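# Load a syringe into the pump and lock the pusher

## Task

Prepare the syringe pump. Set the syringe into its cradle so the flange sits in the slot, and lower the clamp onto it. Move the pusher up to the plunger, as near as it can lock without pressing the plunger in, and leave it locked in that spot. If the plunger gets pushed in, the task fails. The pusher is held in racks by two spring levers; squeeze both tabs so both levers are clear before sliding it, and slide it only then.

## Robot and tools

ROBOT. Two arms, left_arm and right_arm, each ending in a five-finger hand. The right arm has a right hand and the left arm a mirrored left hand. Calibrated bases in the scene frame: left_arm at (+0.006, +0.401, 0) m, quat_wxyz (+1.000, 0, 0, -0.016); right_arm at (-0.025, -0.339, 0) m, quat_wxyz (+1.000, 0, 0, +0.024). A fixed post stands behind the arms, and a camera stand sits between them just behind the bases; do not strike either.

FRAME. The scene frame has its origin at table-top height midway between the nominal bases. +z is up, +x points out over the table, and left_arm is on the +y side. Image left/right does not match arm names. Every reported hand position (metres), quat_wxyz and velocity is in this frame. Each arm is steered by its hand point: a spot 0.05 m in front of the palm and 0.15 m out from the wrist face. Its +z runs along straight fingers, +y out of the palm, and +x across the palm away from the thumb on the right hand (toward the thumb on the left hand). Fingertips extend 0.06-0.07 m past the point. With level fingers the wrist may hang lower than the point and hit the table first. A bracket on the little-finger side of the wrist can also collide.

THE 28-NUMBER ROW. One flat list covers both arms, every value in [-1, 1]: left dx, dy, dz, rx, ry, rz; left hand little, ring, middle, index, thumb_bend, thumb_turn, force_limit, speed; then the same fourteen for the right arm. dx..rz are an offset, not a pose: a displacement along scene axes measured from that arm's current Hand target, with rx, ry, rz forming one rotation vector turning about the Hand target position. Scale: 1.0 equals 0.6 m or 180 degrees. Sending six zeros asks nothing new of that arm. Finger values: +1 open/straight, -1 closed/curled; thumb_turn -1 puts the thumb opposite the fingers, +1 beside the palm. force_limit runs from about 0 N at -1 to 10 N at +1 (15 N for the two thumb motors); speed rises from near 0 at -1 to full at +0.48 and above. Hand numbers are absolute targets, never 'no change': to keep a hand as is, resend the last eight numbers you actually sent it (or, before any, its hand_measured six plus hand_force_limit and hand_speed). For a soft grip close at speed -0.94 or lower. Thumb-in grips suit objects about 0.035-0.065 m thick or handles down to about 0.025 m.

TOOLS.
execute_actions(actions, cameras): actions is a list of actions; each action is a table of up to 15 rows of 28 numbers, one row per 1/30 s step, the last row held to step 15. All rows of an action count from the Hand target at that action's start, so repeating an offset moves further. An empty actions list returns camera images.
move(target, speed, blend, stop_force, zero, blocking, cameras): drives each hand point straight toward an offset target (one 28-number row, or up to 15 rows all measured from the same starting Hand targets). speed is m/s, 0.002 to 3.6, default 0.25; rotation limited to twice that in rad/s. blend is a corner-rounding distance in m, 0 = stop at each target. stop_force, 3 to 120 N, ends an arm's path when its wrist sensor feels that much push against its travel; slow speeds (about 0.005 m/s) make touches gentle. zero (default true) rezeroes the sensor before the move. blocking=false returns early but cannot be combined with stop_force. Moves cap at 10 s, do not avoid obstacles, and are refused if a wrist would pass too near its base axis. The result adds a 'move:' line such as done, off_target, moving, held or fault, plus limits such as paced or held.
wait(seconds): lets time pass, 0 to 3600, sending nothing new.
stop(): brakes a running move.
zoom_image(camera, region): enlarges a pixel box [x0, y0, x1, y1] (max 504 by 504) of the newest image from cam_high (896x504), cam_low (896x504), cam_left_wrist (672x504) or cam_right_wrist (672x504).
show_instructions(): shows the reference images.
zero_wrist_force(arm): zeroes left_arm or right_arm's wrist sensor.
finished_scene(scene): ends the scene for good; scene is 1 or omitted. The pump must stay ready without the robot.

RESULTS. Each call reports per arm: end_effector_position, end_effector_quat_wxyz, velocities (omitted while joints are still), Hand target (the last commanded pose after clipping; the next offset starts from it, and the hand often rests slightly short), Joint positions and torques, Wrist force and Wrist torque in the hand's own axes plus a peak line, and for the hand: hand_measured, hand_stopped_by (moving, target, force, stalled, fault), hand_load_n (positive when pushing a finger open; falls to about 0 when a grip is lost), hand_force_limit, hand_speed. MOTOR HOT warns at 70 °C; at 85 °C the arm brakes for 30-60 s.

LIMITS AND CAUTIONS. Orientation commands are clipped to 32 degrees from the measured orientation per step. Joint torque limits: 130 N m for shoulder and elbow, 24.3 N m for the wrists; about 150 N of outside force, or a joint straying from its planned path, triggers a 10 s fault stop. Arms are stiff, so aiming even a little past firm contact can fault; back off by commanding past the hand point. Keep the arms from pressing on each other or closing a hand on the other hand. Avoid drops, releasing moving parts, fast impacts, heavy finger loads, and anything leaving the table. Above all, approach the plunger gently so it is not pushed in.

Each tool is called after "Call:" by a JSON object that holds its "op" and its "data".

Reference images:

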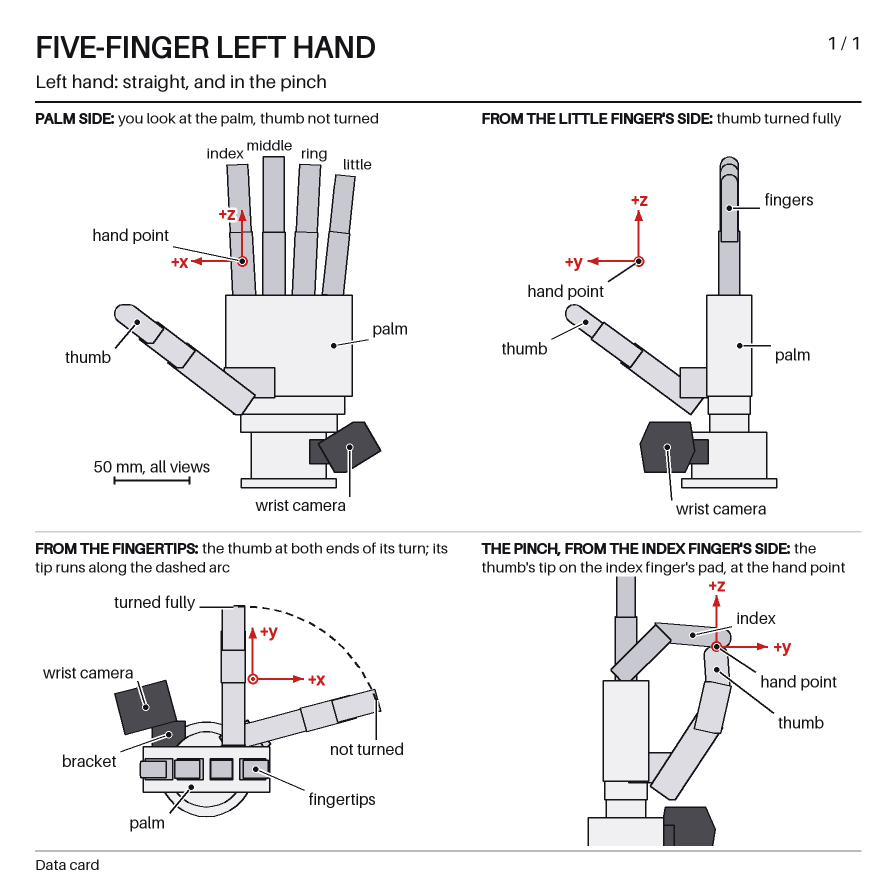

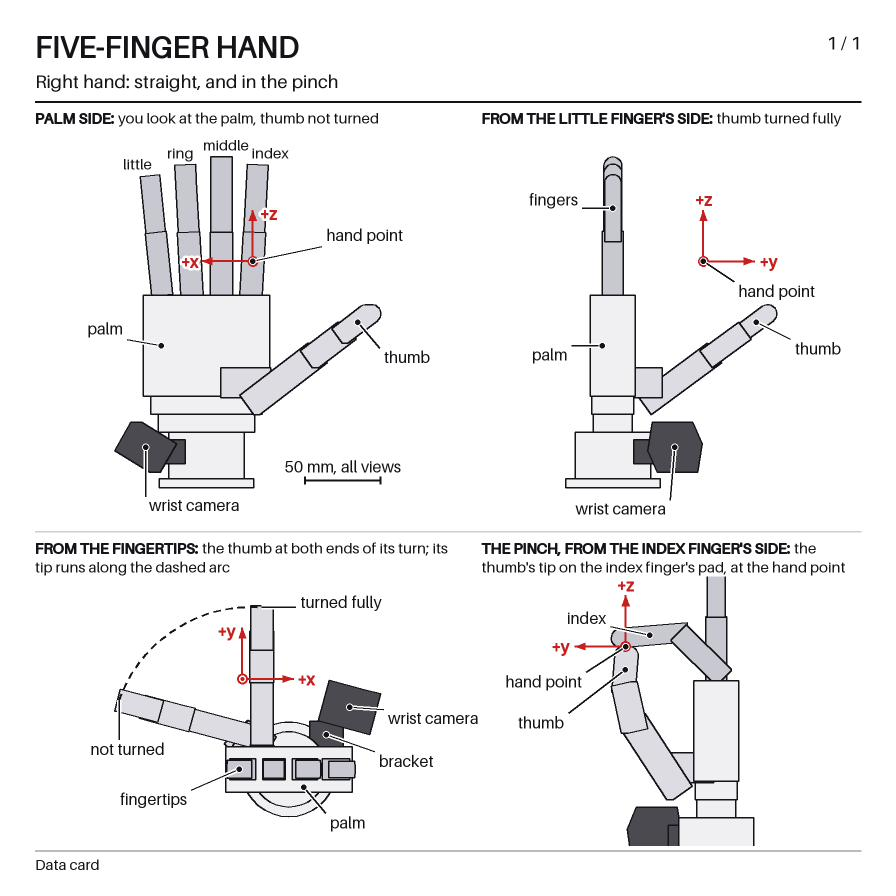

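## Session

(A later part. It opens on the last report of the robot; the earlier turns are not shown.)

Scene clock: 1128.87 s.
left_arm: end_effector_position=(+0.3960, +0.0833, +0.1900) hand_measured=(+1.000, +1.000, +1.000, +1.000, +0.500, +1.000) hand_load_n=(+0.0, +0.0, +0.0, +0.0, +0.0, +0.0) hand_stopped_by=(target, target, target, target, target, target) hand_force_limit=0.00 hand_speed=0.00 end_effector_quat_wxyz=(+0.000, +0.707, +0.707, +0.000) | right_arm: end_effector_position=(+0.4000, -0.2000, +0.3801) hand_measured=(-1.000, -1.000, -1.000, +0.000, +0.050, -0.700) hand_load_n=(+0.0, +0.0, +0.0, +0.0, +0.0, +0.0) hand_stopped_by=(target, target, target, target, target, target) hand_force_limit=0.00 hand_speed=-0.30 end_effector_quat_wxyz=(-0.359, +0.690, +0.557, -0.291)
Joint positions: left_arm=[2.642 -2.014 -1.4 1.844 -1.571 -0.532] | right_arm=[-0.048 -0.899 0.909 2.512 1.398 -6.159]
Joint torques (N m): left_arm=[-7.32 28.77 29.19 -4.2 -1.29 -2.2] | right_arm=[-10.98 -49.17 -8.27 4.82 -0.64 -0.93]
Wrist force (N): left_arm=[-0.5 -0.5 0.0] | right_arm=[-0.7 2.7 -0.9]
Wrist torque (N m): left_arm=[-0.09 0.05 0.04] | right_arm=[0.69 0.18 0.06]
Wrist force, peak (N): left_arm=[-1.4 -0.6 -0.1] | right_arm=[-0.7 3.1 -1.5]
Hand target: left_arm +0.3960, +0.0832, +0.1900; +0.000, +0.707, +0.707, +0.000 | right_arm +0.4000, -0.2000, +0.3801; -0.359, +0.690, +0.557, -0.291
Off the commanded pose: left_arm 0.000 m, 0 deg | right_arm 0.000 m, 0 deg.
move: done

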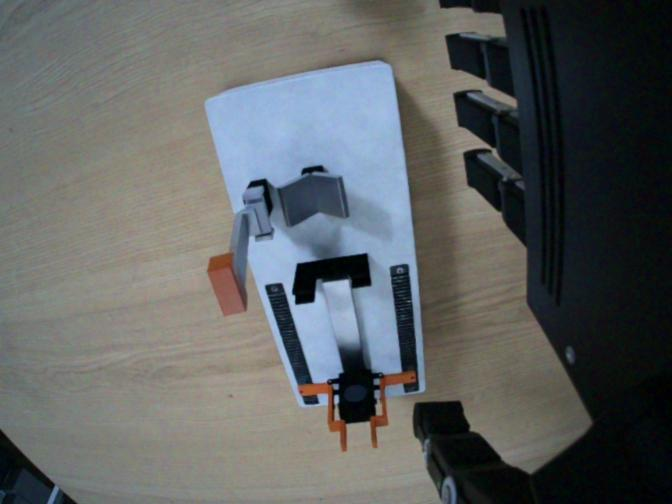

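Call:
{"op": "move", "data": {"target": [[0.0067,0.128,-0.01,0,0,0,-0.2,-1,-1,-1,-0.2,1,0,0,0,0,0,0,0,0,-1,-1,-1,0,0.05,-0.7,0,-0.3],[0.0067,0.128,-0.0433,0,0,0,-0.2,-1,-1,-1,-0.2,1,0,0,0,0,0,0,0,0,-1,-1,-1,0,0.05,-0.7,0,-0.3]], "speed": 0.15, "cameras": ["cam_left_wrist","cam_high"]}}

Call:
{"op": "zoom_image", "data": {"camera": "cam_high", "region": [440, 160, 600, 270]}}

Scene clock: 1259.47 s.
left_arm: end_effector_position=(+0.4000, +0.1600, +0.1641) hand_measured=(-0.200, -1.000, -1.000, -1.000, -0.200, +1.000) hand_load_n=(+0.0, +0.0, +0.0, +0.0, -0.5, +0.0) hand_stopped_by=(target, target, target, target, target, target) hand_force_limit=0.00 hand_speed=0.00 end_effector_quat_wxyz=(+0.000, +0.707, +0.707, +0.000) | right_arm: end_effector_position=(+0.4000, -0.2000, +0.3801) hand_measured=(-1.000, -1.000, -1.000, +0.000, +0.050, -0.700) hand_load_n=(+0.0, +0.0, +0.0, +0.0, +0.0, +0.0) hand_stopped_by=(target, target, target, target, target, target) hand_force_limit=0.00 hand_speed=-0.30 end_effector_quat_wxyz=(-0.359, +0.690, +0.557, -0.291)
Joint positions: left_arm=[2.805 -1.919 -1.608 1.956 -1.571 -0.369] | right_arm=[-0.048 -0.899 0.909 2.512 1.398 -6.159]
Joint torques (N m): left_arm=[8.8 23.76 5.74 0.01 1.25 2.26] | right_arm=[-10.47 -48.99 -8.16 4.76 -0.65 -0.79]
Wrist force (N): left_arm=[-0.5 -0.7 -0.1] | right_arm=[-0.6 2.7 -0.9]
Wrist torque (N m): left_arm=[-0.11 0.05 -0.05] | right_arm=[0.69 0.16 0.07]
Wrist force, peak (N): left_arm=[-1.6 -0.9 0.1] | right_arm=[-1.0 3.1 -1.1]
Hand target: left_arm +0.4000, +0.1600, +0.1641; +0.000, +0.707, +0.707, +0.000 | right_arm +0.4000, -0.2000, +0.3801; -0.359, +0.690, +0.557, -0.291
Off the commanded pose: left_arm 0.000 m, 0 deg | right_arm 0.000 m, 0 deg.
move: done
Images, in order (width x height): cam_high 896x504, cam_left_wrist 672x504.

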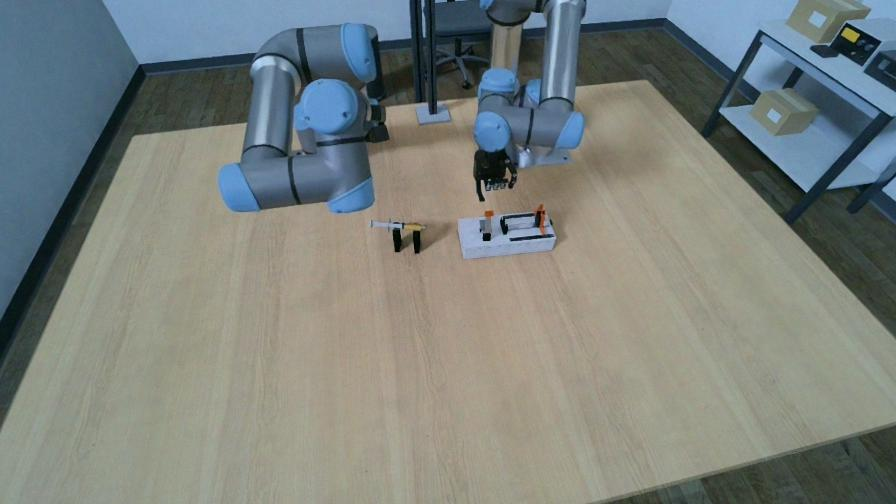

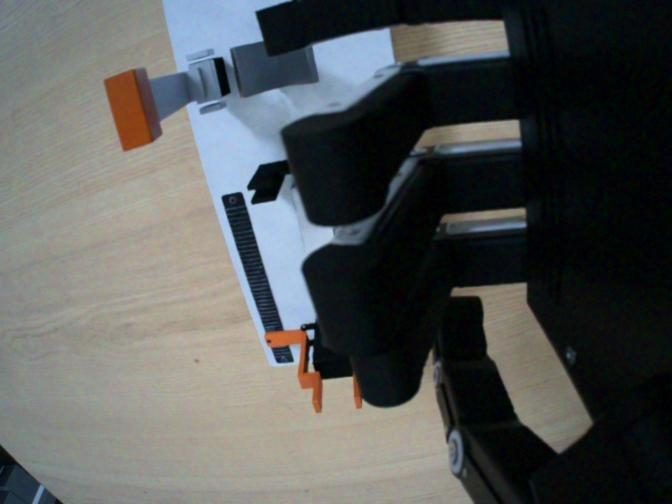

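Scaled by 3.150 from the camera's image (finer frame: 1280x720).

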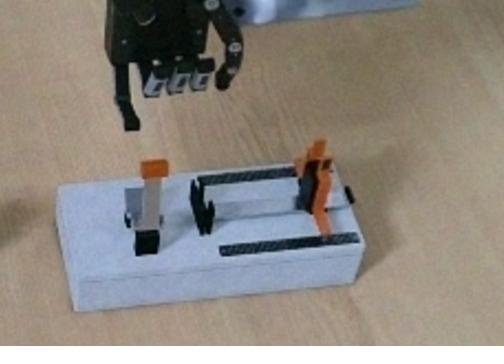

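Call:
{"op": "move", "data": {"target": [[0,0.02,0,0,0,0,-0.2,-1,-1,-1,-0.2,1,0,0,0,0,0,0,0,0,-1,-1,-1,0,0.05,-0.7,0,-0.3],[0.1,0.02,-0.0033,0,0,0,-0.2,-1,-1,-1,-0.2,1,0,0,0,0,0,0,0,0,-1,-1,-1,0,0.05,-0.7,0,-0.3]], "speed": 0.05, "stop_force": 8, "cameras": ["cam_left_wrist","cam_high","cam_low"]}}

Call:
{"op": "zoom_image", "data": {"camera": "cam_high", "region": [440, 160, 600, 270]}}

Scene clock: 1274.40 s.
left_arm: end_effector_position=(+0.4600, +0.1720, +0.1621) hand_measured=(-0.200, -1.000, -1.000, -1.000, -0.200, +1.000) hand_load_n=(+0.5, +0.0, +0.0, +0.0, +0.0, +0.0) hand_stopped_by=(target, target, target, target, target, target) hand_force_limit=0.00 hand_speed=0.00 end_effector_quat_wxyz=(+0.000, +0.707, +0.707, +0.000) | right_arm: end_effector_position=(+0.4000, -0.2000, +0.3801) hand_measured=(-1.000, -1.000, -1.000, +0.000, +0.050, -0.700) hand_load_n=(+0.0, +0.0, +0.0, +0.0, +0.0, +0.0) hand_stopped_by=(target, target, target, target, target, target) hand_force_limit=0.00 hand_speed=-0.30 end_effector_quat_wxyz=(-0.359, +0.690, +0.557, -0.291)
Joint positions: left_arm=[2.877 -2.016 -1.473 1.919 -1.571 -0.297] | right_arm=[-0.048 -0.899 0.909 2.512 1.398 -6.159]
Joint torques (N m): left_arm=[9.64 28.12 29.36 -4.24 -0.06 2.15] | right_arm=[-10.82 -49.98 -9.6 4.68 -0.73 -0.76]
Wrist force (N): left_arm=[-0.5 -1.7 0.1] | right_arm=[-0.5 2.8 -1.2]
Wrist torque (N m): left_arm=[-0.14 0.06 0.01] | right_arm=[0.72 0.16 0.09]
Wrist force, peak (N): left_arm=[-1.1 -3.8 0.2] | right_arm=[-0.6 3.2 -1.1]
Hand target: left_arm +0.4600, +0.1720, +0.1621; +0.000, +0.707, +0.707, +0.000 | right_arm +0.4000, -0.2000, +0.3801; -0.359, +0.690, +0.557, -0.291
Off the commanded pose: left_arm 0.000 m, 0 deg | right_arm 0.000 m, 0 deg.
move: done
Images, in order (width x height): cam_high 896x504, cam_low 896x504, cam_left_wrist 672x504.

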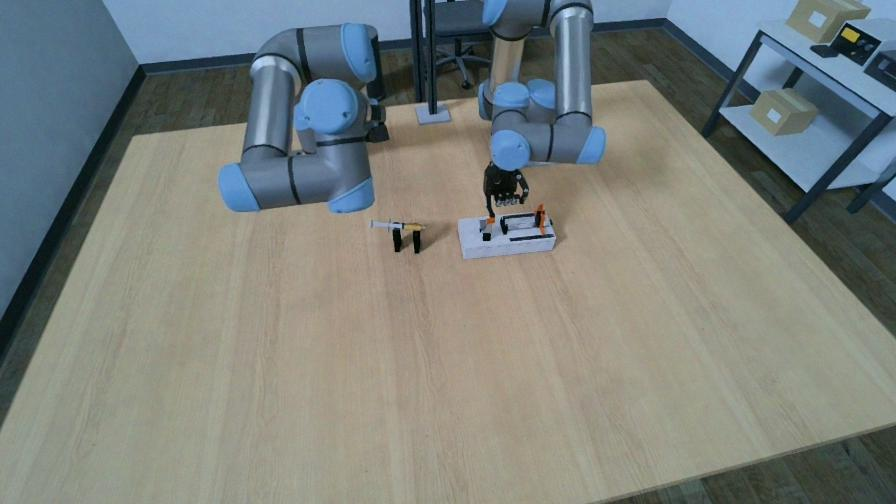

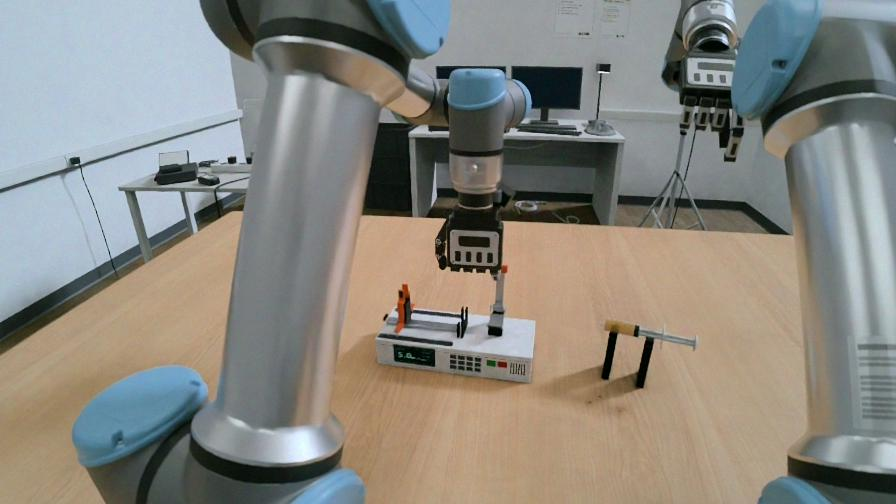

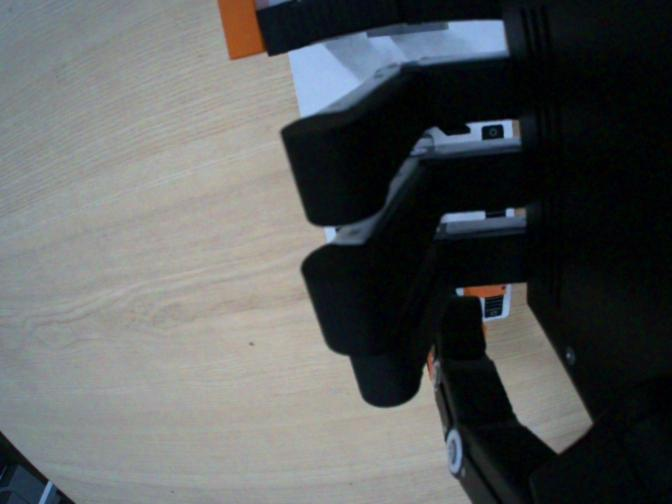

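Scaled by 3.150 from the camera's image (finer frame: 1280x720).

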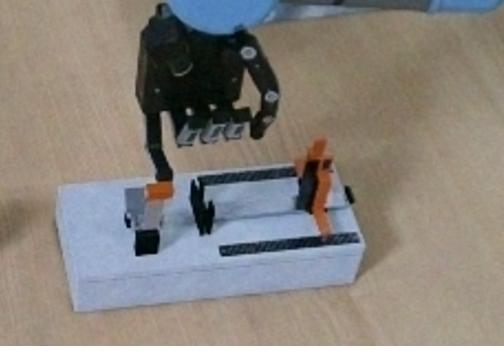

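Call:
{"op": "move", "data": {"target": [[-0.05,0,0.0167,0,0,0,-0.2,-1,-1,-1,-0.2,1,0,0,-0.1667,-0.25,0,0,0,0,-1,-1,-1,0,0.05,-0.7,0,-0.3],[-0.05,0,0.1467,0,0,0,-0.2,-1,-1,-1,-0.2,1,0,0,-0.3333,-0.5,0,0,0,0,-1,-1,-1,0,0.05,-0.7,0,-0.3]], "speed": 0.25, "blend": [0.005,0], "cameras": ["cam_high","cam_low"]}}

Call:
{"op": "zoom_image", "data": {"camera": "cam_high", "region": [440, 160, 600, 270]}}

Scene clock: 1315.60 s.
left_arm: end_effector_position=(+0.4300, +0.1720, +0.2466) hand_measured=(-0.200, -1.000, -1.000, -1.000, -0.200, +1.000) hand_load_n=(+0.0, +0.0, +0.0, +0.0, +0.0, +0.0) hand_stopped_by=(target, target, target, target, target, target) hand_force_limit=0.00 hand_speed=0.00 end_effector_quat_wxyz=(+0.000, +0.707, +0.707, +0.000) | right_arm: end_effector_position=(+0.2328, -0.4515, +0.3815) hand_measured=(-1.000, -1.000, -1.000, +0.000, +0.050, -0.700) hand_load_n=(+0.0, +0.5, +0.0, +0.0, +0.0, +0.0) hand_stopped_by=(target, target, target, target, target, target) hand_force_limit=0.00 hand_speed=-0.30 end_effector_quat_wxyz=(-0.335, +0.720, +0.499, -0.346)
Joint positions: left_arm=[2.856 -1.905 -1.408 1.743 -1.571 -0.317] | right_arm=[-0.567 -1.304 1.548 2.303 1.87 -6.285]
Joint torques (N m): left_arm=[-8.38 45.62 28.42 -4.26 -0.28 -2.18] | right_arm=[11.95 -15.59 -25.49 5.68 -1.34 -1.71]
Wrist force (N): left_arm=[-0.5 -0.9 0.1] | right_arm=[-0.5 2.8 -0.9]
Wrist torque (N m): left_arm=[-0.15 0.06 0.05] | right_arm=[0.70 0.10 0.12]
Wrist force, peak (N): left_arm=[-0.6 -2.0 0.2] | right_arm=[-5.1 4.2 0.1]
Hand target: left_arm +0.4300, +0.1720, +0.2466; +0.000, +0.707, +0.707, +0.000 (not the last commanded pose) | right_arm +0.2328, -0.4515, +0.3815; -0.335, +0.720, +0.499, -0.346 (not the last commanded pose)
Off the commanded pose: left_arm 0.004 m, 0 deg | right_arm 0.059 m, 10 deg.
joint sent to its limit (right arm) — joint 6 (wrist 3), lower limit.
move: held (right_arm; a check stopped the path), off_target (left_arm; braked when a check withheld steps of right_arm); path passed 1 of 2 targets; limits=held
pose unreachable (right arm): on one or more control steps of this call, first in action 0 (counted from 0), this arm could not follow its commanded pose, so it was not sent that pose on those steps. It may still have moved: this result reports where it is.
cause: moving toward the commanded pose would bring two parts of the arm too close to each other (joints 4 (wrist 1) to 6 (wrist 3) lie between them).

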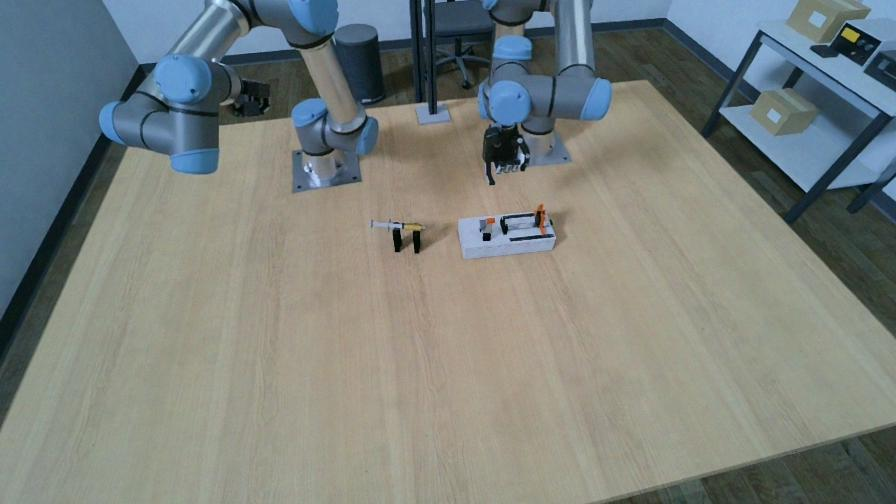

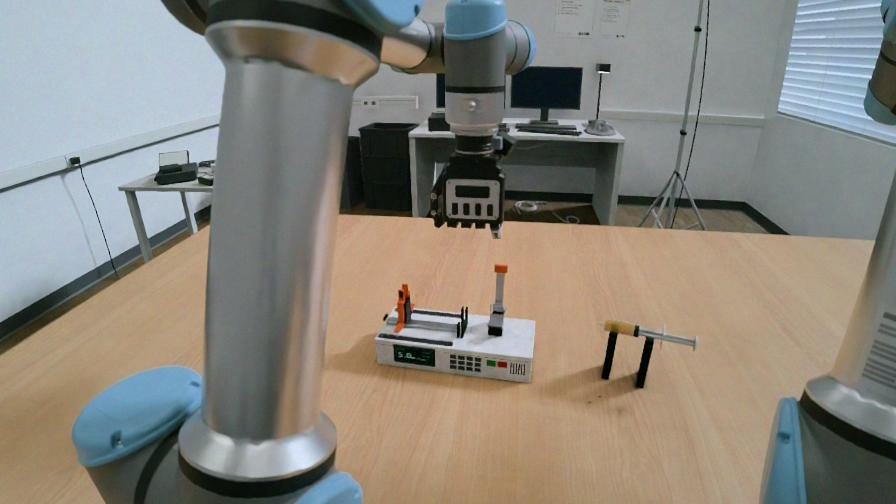

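Scaled by 3.150 from the camera's image (finer frame: 1280x720).

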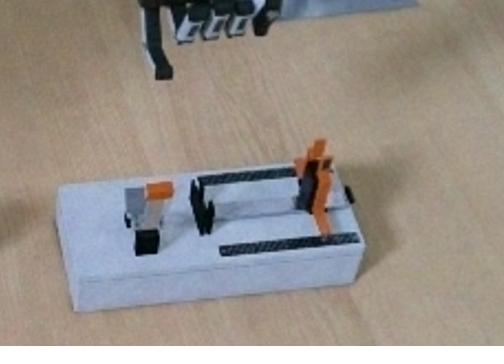

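Call:
{"op": "move", "data": {"target": [[0,-0.2,0.05,0,0,0,1,1,1,0.4,0.6,-0.65,0,0,0,0,0,0,0,0,-1,-1,-1,0,0.05,-0.7,0,-0.3],[-0.0733,-0.4533,0.03,0.0236,0.2213,-0.0646,1,1,1,0.4,0.6,-0.65,0,0,0,0,0,0,0,0,-1,-1,-1,0,0.05,-0.7,0,-0.3]], "speed": 0.25, "blend": [0.03,0], "cameras": ["cam_left_wrist","cam_high","cam_low"]}}

Scene clock: 1328.83 s.
left_arm: end_effector_position=(+0.3845, -0.0982, +0.2637) hand_measured=(+1.000, +1.000, +1.000, +0.400, +0.600, -0.650) hand_load_n=(+0.0, +0.0, -0.5, +0.0, +0.0, +0.0) hand_stopped_by=(target, target, target, target, target, target) hand_force_limit=0.00 hand_speed=0.00 end_effector_quat_wxyz=(-0.166, +0.745, +0.594, -0.254) | right_arm: end_effector_position=(+0.2328, -0.4515, +0.3815) hand_measured=(-1.000, -1.000, -1.000, +0.000, +0.050, -0.700) hand_load_n=(+0.5, +0.0, +0.0, +0.0, +0.0, +0.0) hand_stopped_by=(target, target, target, target, target, target) hand_force_limit=0.00 hand_speed=-0.30 end_effector_quat_wxyz=(-0.335, +0.720, +0.499, -0.346)
Joint positions: left_arm=[2.551 -2.752 -0.035 0.726 -1.181 -0.299] | right_arm=[-0.567 -1.304 1.548 2.303 1.87 -6.285]
Joint torques (N m): left_arm=[9.2 49.58 28.21 -4.53 1.9 2.13] | right_arm=[11.16 -15.58 -25.03 5.64 -1.37 -0.49]
Wrist force (N): left_arm=[-0.2 -0.5 0.5] | right_arm=[-0.3 2.8 -1.1]
Wrist torque (N m): left_arm=[-0.06 0.09 0.13] | right_arm=[0.72 0.08 0.12]
Wrist force, peak (N): left_arm=[-0.8 -1.1 0.1] | right_arm=[-0.2 3.2 -1.4]
Hand target: left_arm +0.3861, -0.1000, +0.2646; -0.266, +0.731, +0.591, -0.215 | right_arm +0.2328, -0.4515, +0.3815; -0.335, +0.720, +0.499, -0.346
Off the commanded pose: left_arm 0.003 m, 12 deg | right_arm 0.000 m, 0 deg.
elbow stopped short (left arm): the move would have taken joint 3 (elbow) straighter than the controller allows.
joint at its limit (right arm) — joint 6 (wrist 3), lower limit.
move: off_target (left_arm)
Images, in order (width x height): cam_high 896x504, cam_low 896x504, cam_left_wrist 672x504.

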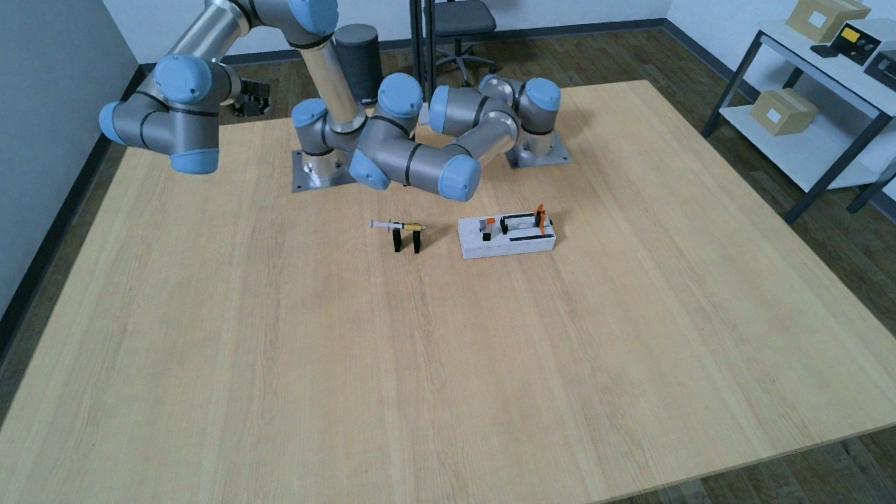

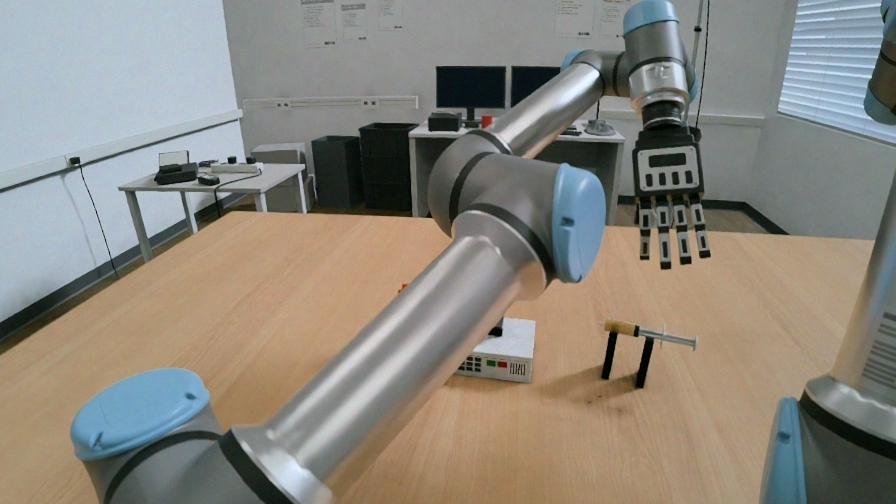

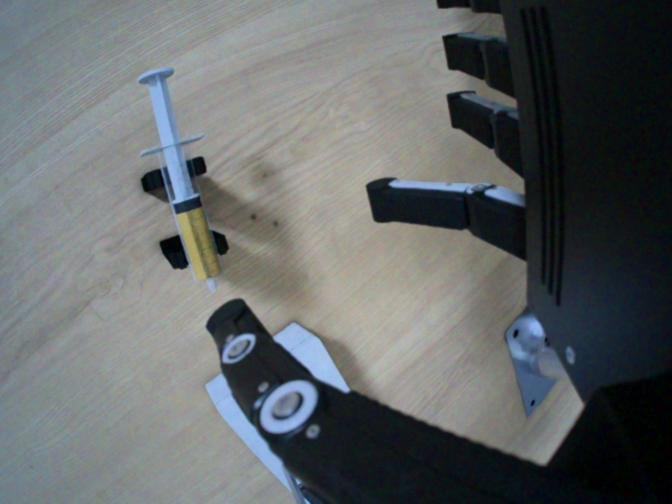

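Call:
{"op": "move", "data": {"target": [[-0.1,0.5,0.05,-0.0236,-0.2213,0.0646,1,1,1,1,0.5,1,0,0,0,0,0,0,0,0,-1,-1,-1,0,0.05,-0.7,0,-0.3],[-0.22,0.72,0.05,-0.0236,-0.2213,0.0646,1,1,1,1,0.5,1,0,0,0,0,0,0,0,0,-1,-1,-1,0,0.05,-0.7,0,-0.3]], "speed": 0.3, "blend": [0.05,0], "cameras": []}}

Call:
{"op": "move", "data": {"target": [[0,0,0,0,0,0,1,1,1,1,0.5,1,0,0,0.25,0.37,0,0,0,0,1,1,1,0.4,0.6,-0.65,0,0],[0,0,0,0,0,0,1,1,1,1,0.5,1,0,0,0.25,0.37,0,-0.555,0.0914,-0.357,1,1,1,0.4,0.6,-0.65,0,0]], "speed": 0.4, "blend": [0,0], "cameras": ["cam_high"]}}

Scene clock: 1385.33 s.
left_arm: end_effector_position=(+0.2541, +0.3320, +0.2946) hand_measured=(+1.000, +1.000, +1.000, +1.000, +0.500, +1.000) hand_load_n=(+0.0, +0.0, +0.0, +0.0, +0.0, +0.0) hand_stopped_by=(target, target, target, target, target, target) hand_force_limit=0.00 hand_speed=0.00 end_effector_quat_wxyz=(+0.000, +0.707, +0.707, +0.000) | right_arm: end_effector_position=(+0.2328, -0.4515, +0.3815) hand_measured=(-1.000, -1.000, -1.000, +0.000, +0.050, -0.700) hand_load_n=(+0.0, +0.0, +0.0, +0.0, +0.0, -0.5) hand_stopped_by=(target, target, target, target, target, target) hand_force_limit=0.00 hand_speed=-0.30 end_effector_quat_wxyz=(-0.335, +0.720, +0.499, -0.346)
Joint positions: left_arm=[3.364 -1.268 -1.932 1.63 -1.57 0.19] | right_arm=[-0.567 -1.304 1.548 2.303 1.87 -6.285]
Joint torques (N m): left_arm=[8.66 15.92 7.11 -4.32 1.44 2.19] | right_arm=[11.08 -15.6 -24.39 5.53 -1.34 0.8]
Wrist force (N): left_arm=[-0.7 -1.2 -0.3] | right_arm=[-0.3 2.6 -1.1]
Wrist torque (N m): left_arm=[-0.20 0.08 -0.03] | right_arm=[0.69 0.07 0.12]
Wrist force, peak (N): left_arm=[0.2 -1.7 0.2] | right_arm=[0.0 3.3 -1.1]
Hand target: left_arm +0.2541, +0.3320, +0.2946; +0.000, +0.707, +0.707, +0.000 | right_arm +0.2328, -0.4515, +0.3815; -0.335, +0.720, +0.499, -0.346
Off the commanded pose: left_arm 0.000 m, 0 deg | right_arm 0.000 m, 0 deg.
joint at its limit (right arm) — joint 6 (wrist 3), lower limit.
move: done

Scene clock: 1390.00 s.
left_arm: end_effector_position=(+0.2541, +0.3320, +0.2946) hand_measured=(+1.000, +1.000, +1.000, +1.000, +0.500, +1.000) hand_load_n=(+0.0, +0.0, +0.0, +0.0, +0.0, +0.0) hand_stopped_by=(target, target, target, target, target, target) hand_force_limit=0.00 hand_speed=0.00 end_effector_quat_wxyz=(+0.000, +0.707, +0.707, +0.000) | right_arm: end_effector_position=(+0.3828, -0.2294, +0.3815) hand_measured=(+1.000, +1.000, +1.000, +0.400, +0.600, -0.650) hand_load_n=(+0.0, +0.0, +0.0, +0.0, +0.0, +0.0) hand_stopped_by=(target, target, target, target, target, target) hand_force_limit=0.00 hand_speed=0.00 end_effector_quat_wxyz=(+0.131, +0.793, -0.373, -0.464)
Joint positions: left_arm=[3.365 -1.268 -1.932 1.63 -1.57 0.191] | right_arm=[-0.108 -0.737 0.916 2.395 1.483 -3.94]
Joint torques (N m): left_arm=[8.94 16.2 7.35 -4.29 1.13 2.28] | right_arm=[-10.96 -55.58 -7.42 -0.08 1.7 1.84]
Wrist force (N): left_arm=[-0.3 -0.6 0.0] | right_arm=[0.2 -0.1 -0.4]
Wrist torque (N m): left_arm=[-0.13 0.02 -0.03] | right_arm=[0.02 -0.03 -0.01]
Wrist force, peak (N): left_arm=[-1.0 -1.3 -0.2] | right_arm=[0.6 3.2 -1.7]
Hand target: left_arm +0.2541, +0.3320, +0.2946; +0.000, +0.707, +0.707, +0.000 | right_arm +0.3828, -0.2295, +0.3815; +0.131, +0.793, -0.373, -0.464
Off the commanded pose: left_arm 0.000 m, 0 deg | right_arm 0.000 m, 0 deg.
move: done

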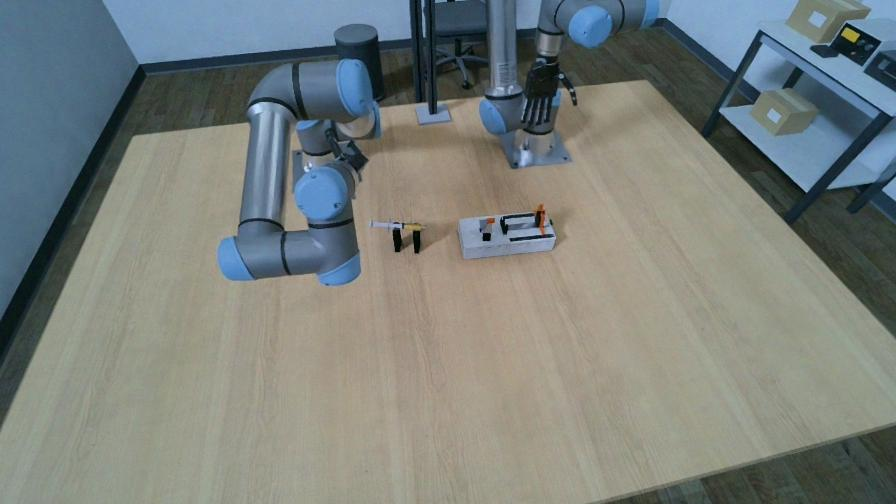

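Call:
{"op": "move", "data": {"target": [[0,0,0,0,0,0,1,1,1,1,0.5,1,0,0,0.0787,0.4892,0,-0.1594,-0.2847,-0.201,1,1,1,1,0.6,1,0,0],[0,0,0,0,0,0,1,1,1,1,0.5,1,0,0,0.0787,0.4892,-0.2858,-0.1594,-0.2847,-0.201,1,1,1,1,0.6,1,0,0]], "speed": 0.25, "blend": [0.03,0], "cameras": ["cam_high","cam_right_wrist"]}}

Call:
{"op": "zoom_image", "data": {"camera": "cam_right_wrist", "region": [216, 80, 456, 320]}}

Scene clock: 1417.70 s.
left_arm: end_effector_position=(+0.2541, +0.3320, +0.2946) hand_measured=(+1.000, +1.000, +1.000, +1.000, +0.500, +1.000) hand_load_n=(+0.0, +0.0, +0.0, +0.0, +0.0, +0.0) hand_stopped_by=(target, target, target, target, target, target) hand_force_limit=0.00 hand_speed=0.00 end_effector_quat_wxyz=(+0.000, +0.707, +0.707, +0.000) | right_arm: end_effector_position=(+0.4301, +0.0641, +0.2100) hand_measured=(+1.000, +1.000, +1.000, +1.000, +0.600, +1.000) hand_load_n=(+0.0, +0.0, +0.0, +0.0, +0.0, +0.0) hand_stopped_by=(target, target, target, target, target, target) hand_force_limit=0.00 hand_speed=0.00 end_effector_quat_wxyz=(+0.000, +0.706, -0.708, +0.000)
Joint positions: left_arm=[3.365 -1.268 -1.932 1.63 -1.57 0.191] | right_arm=[0.366 -0.68 0.602 1.649 1.571 -2.726]
Joint torques (N m): left_arm=[8.36 16.38 7.37 -4.32 1.09 2.08] | right_arm=[-10.71 -59.01 -6.17 -0.19 -1.57 1.97]
Wrist force (N): left_arm=[-0.6 -0.9 -0.1] | right_arm=[0.0 1.4 0.0]
Wrist torque (N m): left_arm=[-0.18 0.07 -0.04] | right_arm=[0.23 0.06 -0.06]
Wrist force, peak (N): left_arm=[-1.0 -1.3 0.0] | right_arm=[-0.5 1.9 -1.6]
Hand target: left_arm +0.2541, +0.3320, +0.2946; +0.000, +0.707, +0.707, +0.000 | right_arm +0.4301, +0.0641, +0.2100; +0.000, +0.706, -0.708, +0.000
Off the commanded pose: left_arm 0.000 m, 0 deg | right_arm 0.000 m, 0 deg.
elbow stopped short (right arm): the move would have taken joint 3 (elbow) straighter than the controller allows.
move: done

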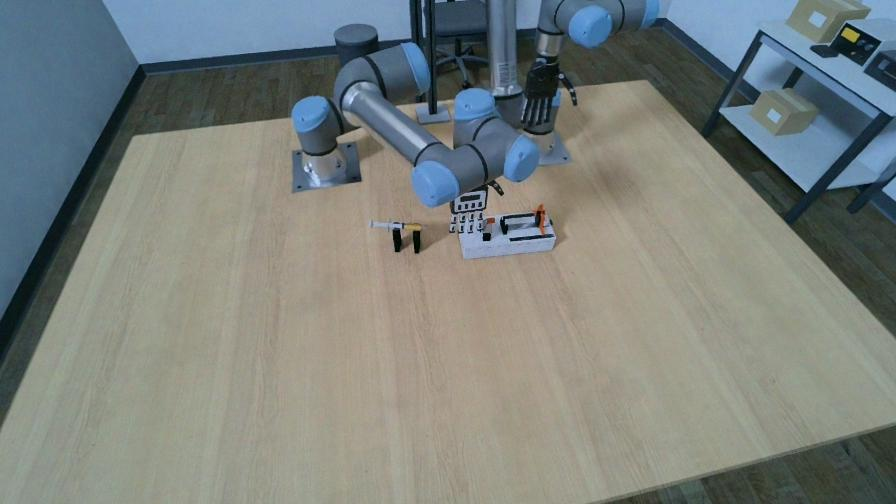

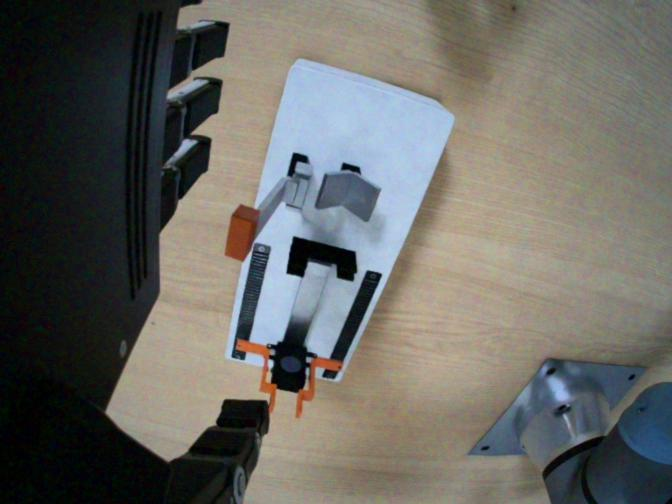

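Scaled by 2.100 from the camera's image (finer frame: 960x720).

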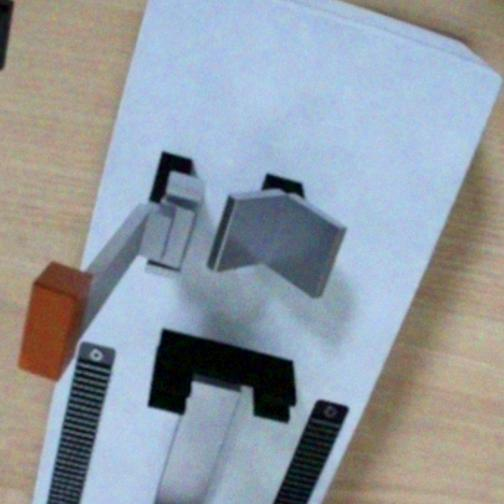

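Call:
{"op": "move", "data": {"target": [[0,0,0,0,0,0,1,1,1,1,0.5,1,0,0,-0.1,-0.12,0.12,-0.2344,0.0308,-0.5029,1,1,1,1,0.6,1,0,0],[0,0,0,0,0,0,1,1,1,1,0.5,1,0,0,-0.1485,-0.2487,0.12,0.39,-0.0513,0.8367,1,1,1,1,0.6,1,0,0]], "speed": 0.35, "blend": [0.03,0], "cameras": ["cam_high"]}}

Call:
{"op": "move", "data": {"target": [0,0,0,0,0,0,1,1,1,1,0.5,1,0,0,0,0,-0.12,0,0,0,1,1,1,0,0.05,-0.65,0,0], "speed": 0.2, "cameras": ["cam_high","cam_low","cam_right_wrist"]}}

Scene clock: 1549.43 s.
left_arm: end_effector_position=(+0.2541, +0.3320, +0.2946) hand_measured=(+1.000, +1.000, +1.000, +1.000, +0.500, +1.000) hand_load_n=(+0.0, +0.0, +0.0, +0.0, +0.0, +0.0) hand_stopped_by=(target, target, target, target, target, target) hand_force_limit=0.00 hand_speed=0.00 end_effector_quat_wxyz=(+0.000, +0.707, +0.707, +0.000) | right_arm: end_effector_position=(+0.3410, -0.0851, +0.2820) hand_measured=(+1.000, +1.000, +1.000, +1.000, +0.600, +1.000) hand_load_n=(+0.0, +0.0, +0.0, +0.0, +0.0, -0.5) hand_stopped_by=(target, target, target, target, target, target) hand_force_limit=0.00 hand_speed=0.00 end_effector_quat_wxyz=(-0.335, +0.720, +0.551, -0.257)
Joint positions: left_arm=[3.365 -1.268 -1.932 1.63 -1.57 0.191] | right_arm=[0.156 -0.949 1.185 2.151 1.219 0.314]
Joint torques (N m): left_arm=[8.49 15.67 7.1 -4.35 0.88 2.16] | right_arm=[-11.16 -49.09 -6.46 -0.06 -2.07 1.49]
Motor temperatures (°C): left_arm=[30 26 27 38 38 31] | right_arm=[27 30 28 32 37 35]
Wrist force (N): left_arm=[-0.9 -1.2 0.4] | right_arm=[-0.3 2.8 -0.8]
Wrist torque (N m): left_arm=[-0.24 0.12 -0.05] | right_arm=[0.66 0.07 0.02]
Wrist force, peak (N): left_arm=[-0.6 -1.4 -0.4] | right_arm=[-0.3 3.2 -0.9]
Hand target: left_arm +0.2541, +0.3320, +0.2946; +0.000, +0.707, +0.707, +0.000 | right_arm +0.3410, -0.0852, +0.2820; -0.335, +0.720, +0.551, -0.257
Off the commanded pose: left_arm 0.000 m, 0 deg | right_arm 0.000 m, 0 deg.
move: done

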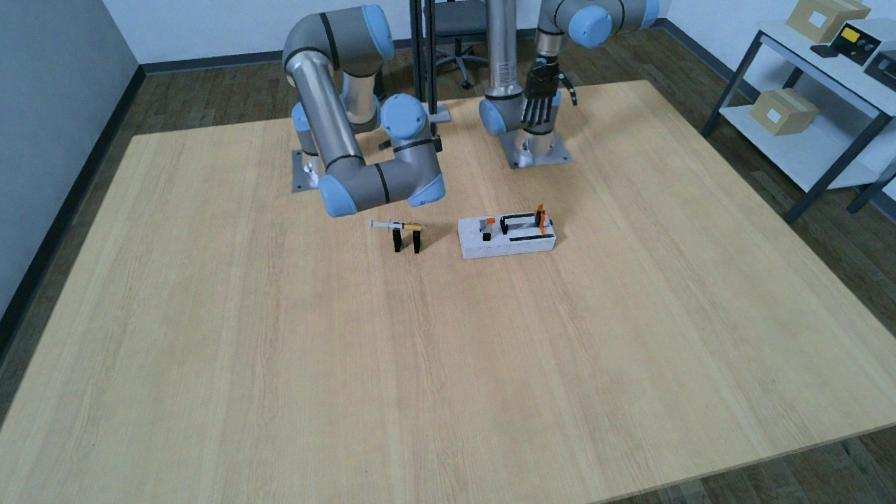

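Scene clock: 1550.57 s.
left_arm: end_effector_position=(+0.2541, +0.3320, +0.2946) hand_measured=(+1.000, +1.000, +1.000, +1.000, +0.500, +1.000) hand_load_n=(+0.0, +0.0, +0.0, -0.5, -0.5, +0.0) hand_stopped_by=(target, target, target, target, target, target) hand_force_limit=0.00 hand_speed=0.00 end_effector_quat_wxyz=(+0.000, +0.707, +0.707, +0.000) | right_arm: end_effector_position=(+0.3409, -0.0851, +0.2100) hand_measured=(+1.000, +1.000, +1.000, +0.000, +0.050, -0.650) hand_load_n=(+0.0, +0.0, +0.0, +0.0, +0.0, +0.0) hand_stopped_by=(target, target, target, target, target, target) hand_force_limit=0.00 hand_speed=0.00 end_effector_quat_wxyz=(-0.335, +0.720, +0.551, -0.257)
Joint positions: left_arm=[3.365 -1.268 -1.932 1.63 -1.57 0.191] | right_arm=[0.156 -0.894 1.285 1.996 1.219 0.314]
Joint torques (N m): left_arm=[8.62 15.57 6.94 -4.26 0.8 1.96] | right_arm=[-8.15 -28.47 -5.74 0.05 -1.92 -0.24]
Wrist force (N): left_arm=[-0.4 -0.9 0.1] | right_arm=[-0.3 3.3 -1.1]
Wrist torque (N m): left_arm=[-0.18 0.04 -0.02] | right_arm=[0.75 0.08 0.04]
Wrist force, peak (N): left_arm=[-1.2 -0.8 0.3] | right_arm=[0.1 3.9 -0.1]
Hand target: left_arm +0.2541, +0.3320, +0.2946; +0.000, +0.707, +0.707, +0.000 | right_arm +0.3410, -0.0852, +0.2100; -0.335, +0.720, +0.551, -0.257
Off the commanded pose: left_arm 0.000 m, 0 deg | right_arm 0.000 m, 0 deg.
move: done

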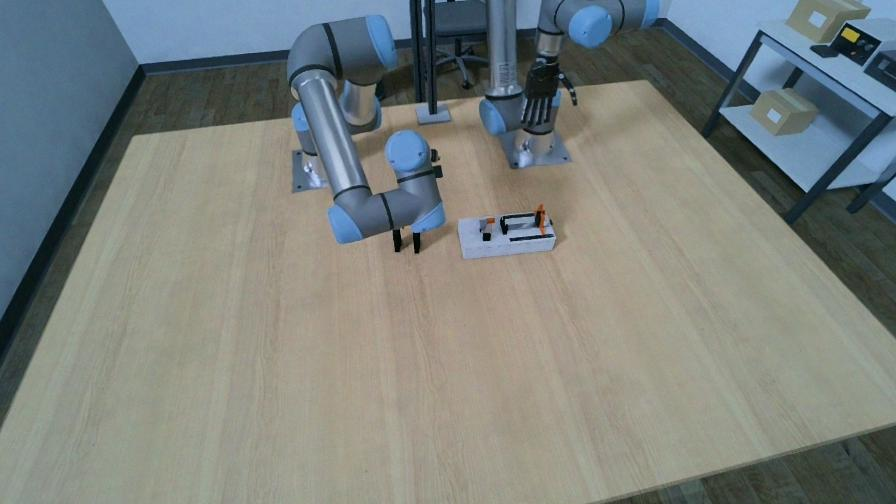

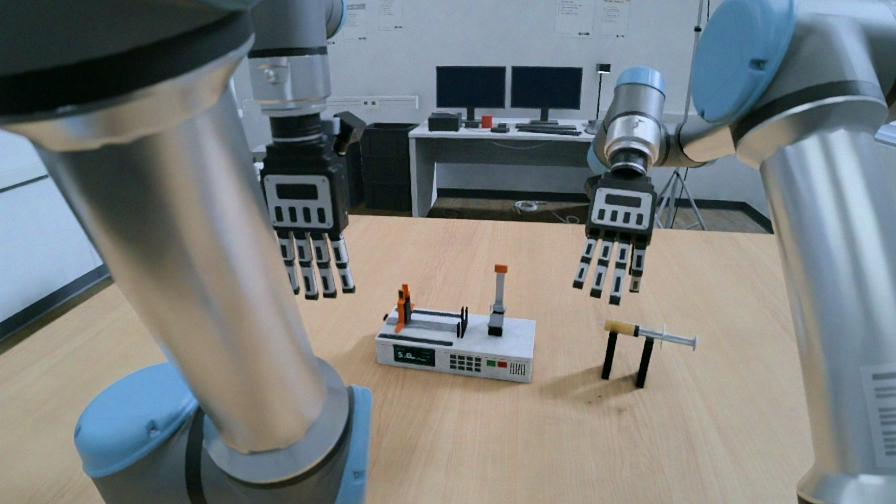

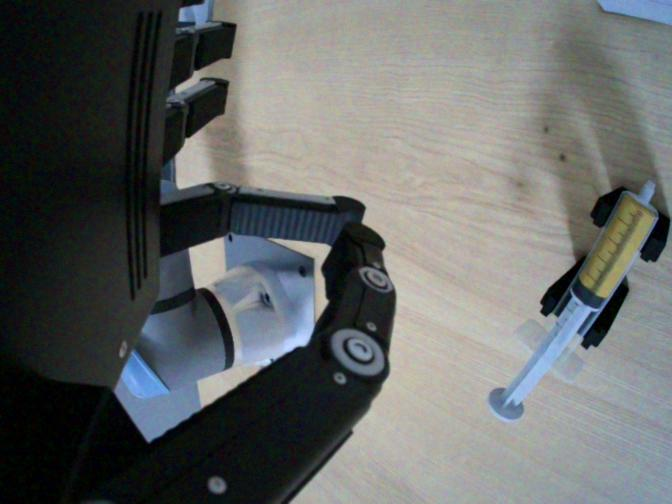

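Call:
{"op": "zoom_image", "data": {"camera": "cam_right_wrist", "region": [200, 160, 420, 380]}}

Call:
{"op": "move", "data": {"target": [0,0,0,0,0,0,1,1,1,1,0.5,1,0,0,0,0,-0.0867,0,0,0,1,1,1,0.4,0.6,-0.65,0,0], "speed": 0.1, "cameras": ["cam_high","cam_low","cam_right_wrist"]}}

Scaled by 2.291 from the camera's image (finer frame: 960x720).

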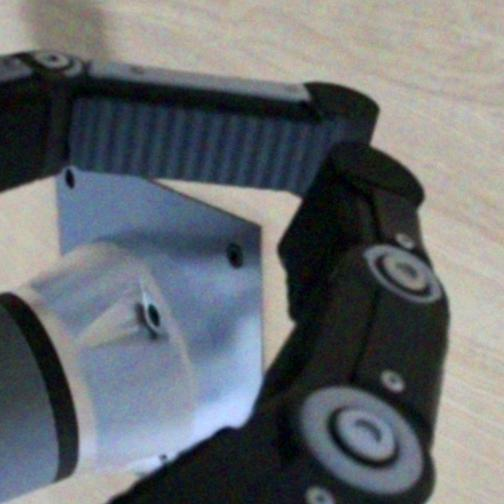

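Scene clock: 1575.27 s.
left_arm: end_effector_position=(+0.2541, +0.3320, +0.2946) hand_measured=(+1.000, +1.000, +1.000, +1.000, +0.500, +1.000) hand_load_n=(+0.0, +0.0, +0.0, +0.0, +0.0, +0.5) hand_stopped_by=(target, target, target, target, target, target) hand_force_limit=0.00 hand_speed=0.00 end_effector_quat_wxyz=(+0.000, +0.707, +0.707, +0.000) | right_arm: end_effector_position=(+0.3410, -0.0851, +0.1581) hand_measured=(+1.000, +1.000, +1.000, +0.400, +0.600, -0.650) hand_load_n=(+0.0, +0.0, +0.0, +0.0, -0.5, +0.0) hand_stopped_by=(target, target, target, target, target, target) hand_force_limit=0.00 hand_speed=0.00 end_effector_quat_wxyz=(-0.335, +0.720, +0.551, -0.257)
Joint positions: left_arm=[3.365 -1.268 -1.932 1.63 -1.57 0.191] | right_arm=[0.156 -0.84 1.335 1.892 1.219 0.314]
Joint torques (N m): left_arm=[8.23 15.84 7.45 -4.22 0.83 2.06] | right_arm=[-8.47 -29.47 -4.44 0.14 0.3 0.11]
Wrist force (N): left_arm=[-0.6 -1.1 -0.3] | right_arm=[-0.3 3.0 -0.9]
Wrist torque (N m): left_arm=[-0.20 0.07 -0.03] | right_arm=[0.70 0.07 0.04]
Wrist force, peak (N): left_arm=[-1.0 -1.2 0.0] | right_arm=[-0.3 3.6 -0.5]
Hand target: left_arm +0.2541, +0.3320, +0.2946; +0.000, +0.707, +0.707, +0.000 | right_arm +0.3410, -0.0852, +0.1580; -0.335, +0.720, +0.551, -0.257
Off the commanded pose: left_arm 0.000 m, 0 deg | right_arm 0.000 m, 0 deg.
move: done

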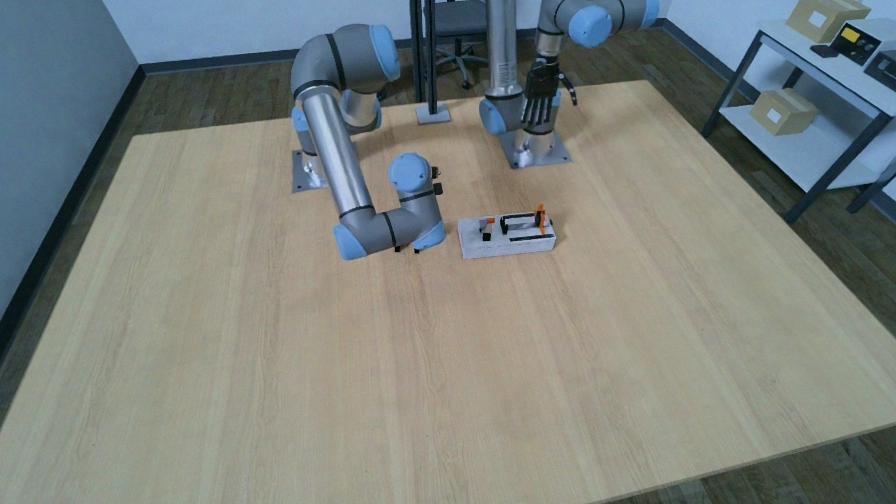

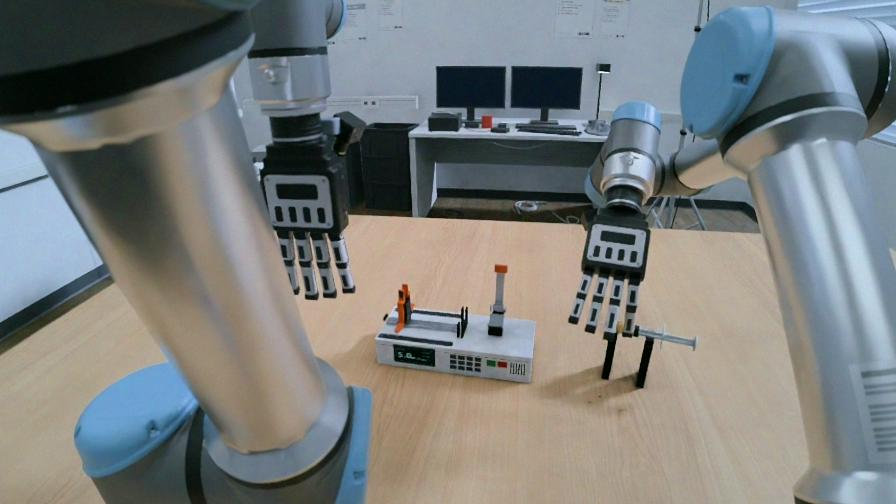

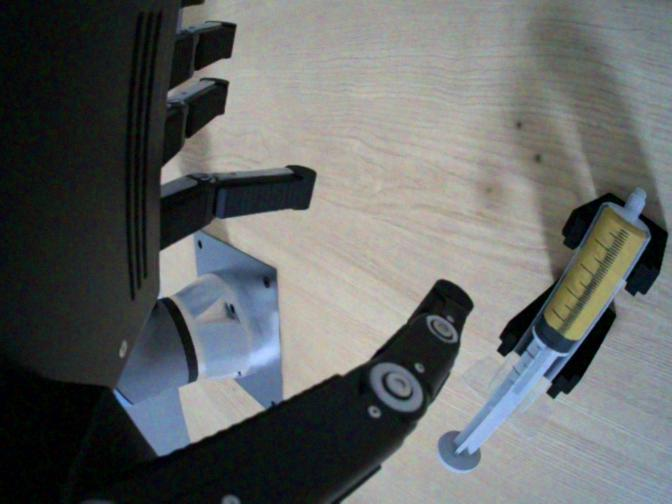

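Call:
{"op": "zoom_image", "data": {"camera": "cam_right_wrist", "region": [430, 170, 672, 480]}}

Scaled by 1.626 from the camera's image (finer frame: 960x720).

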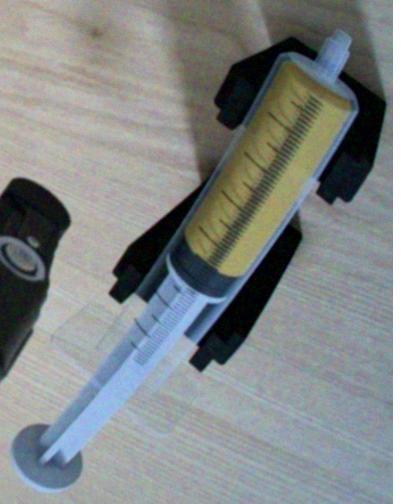

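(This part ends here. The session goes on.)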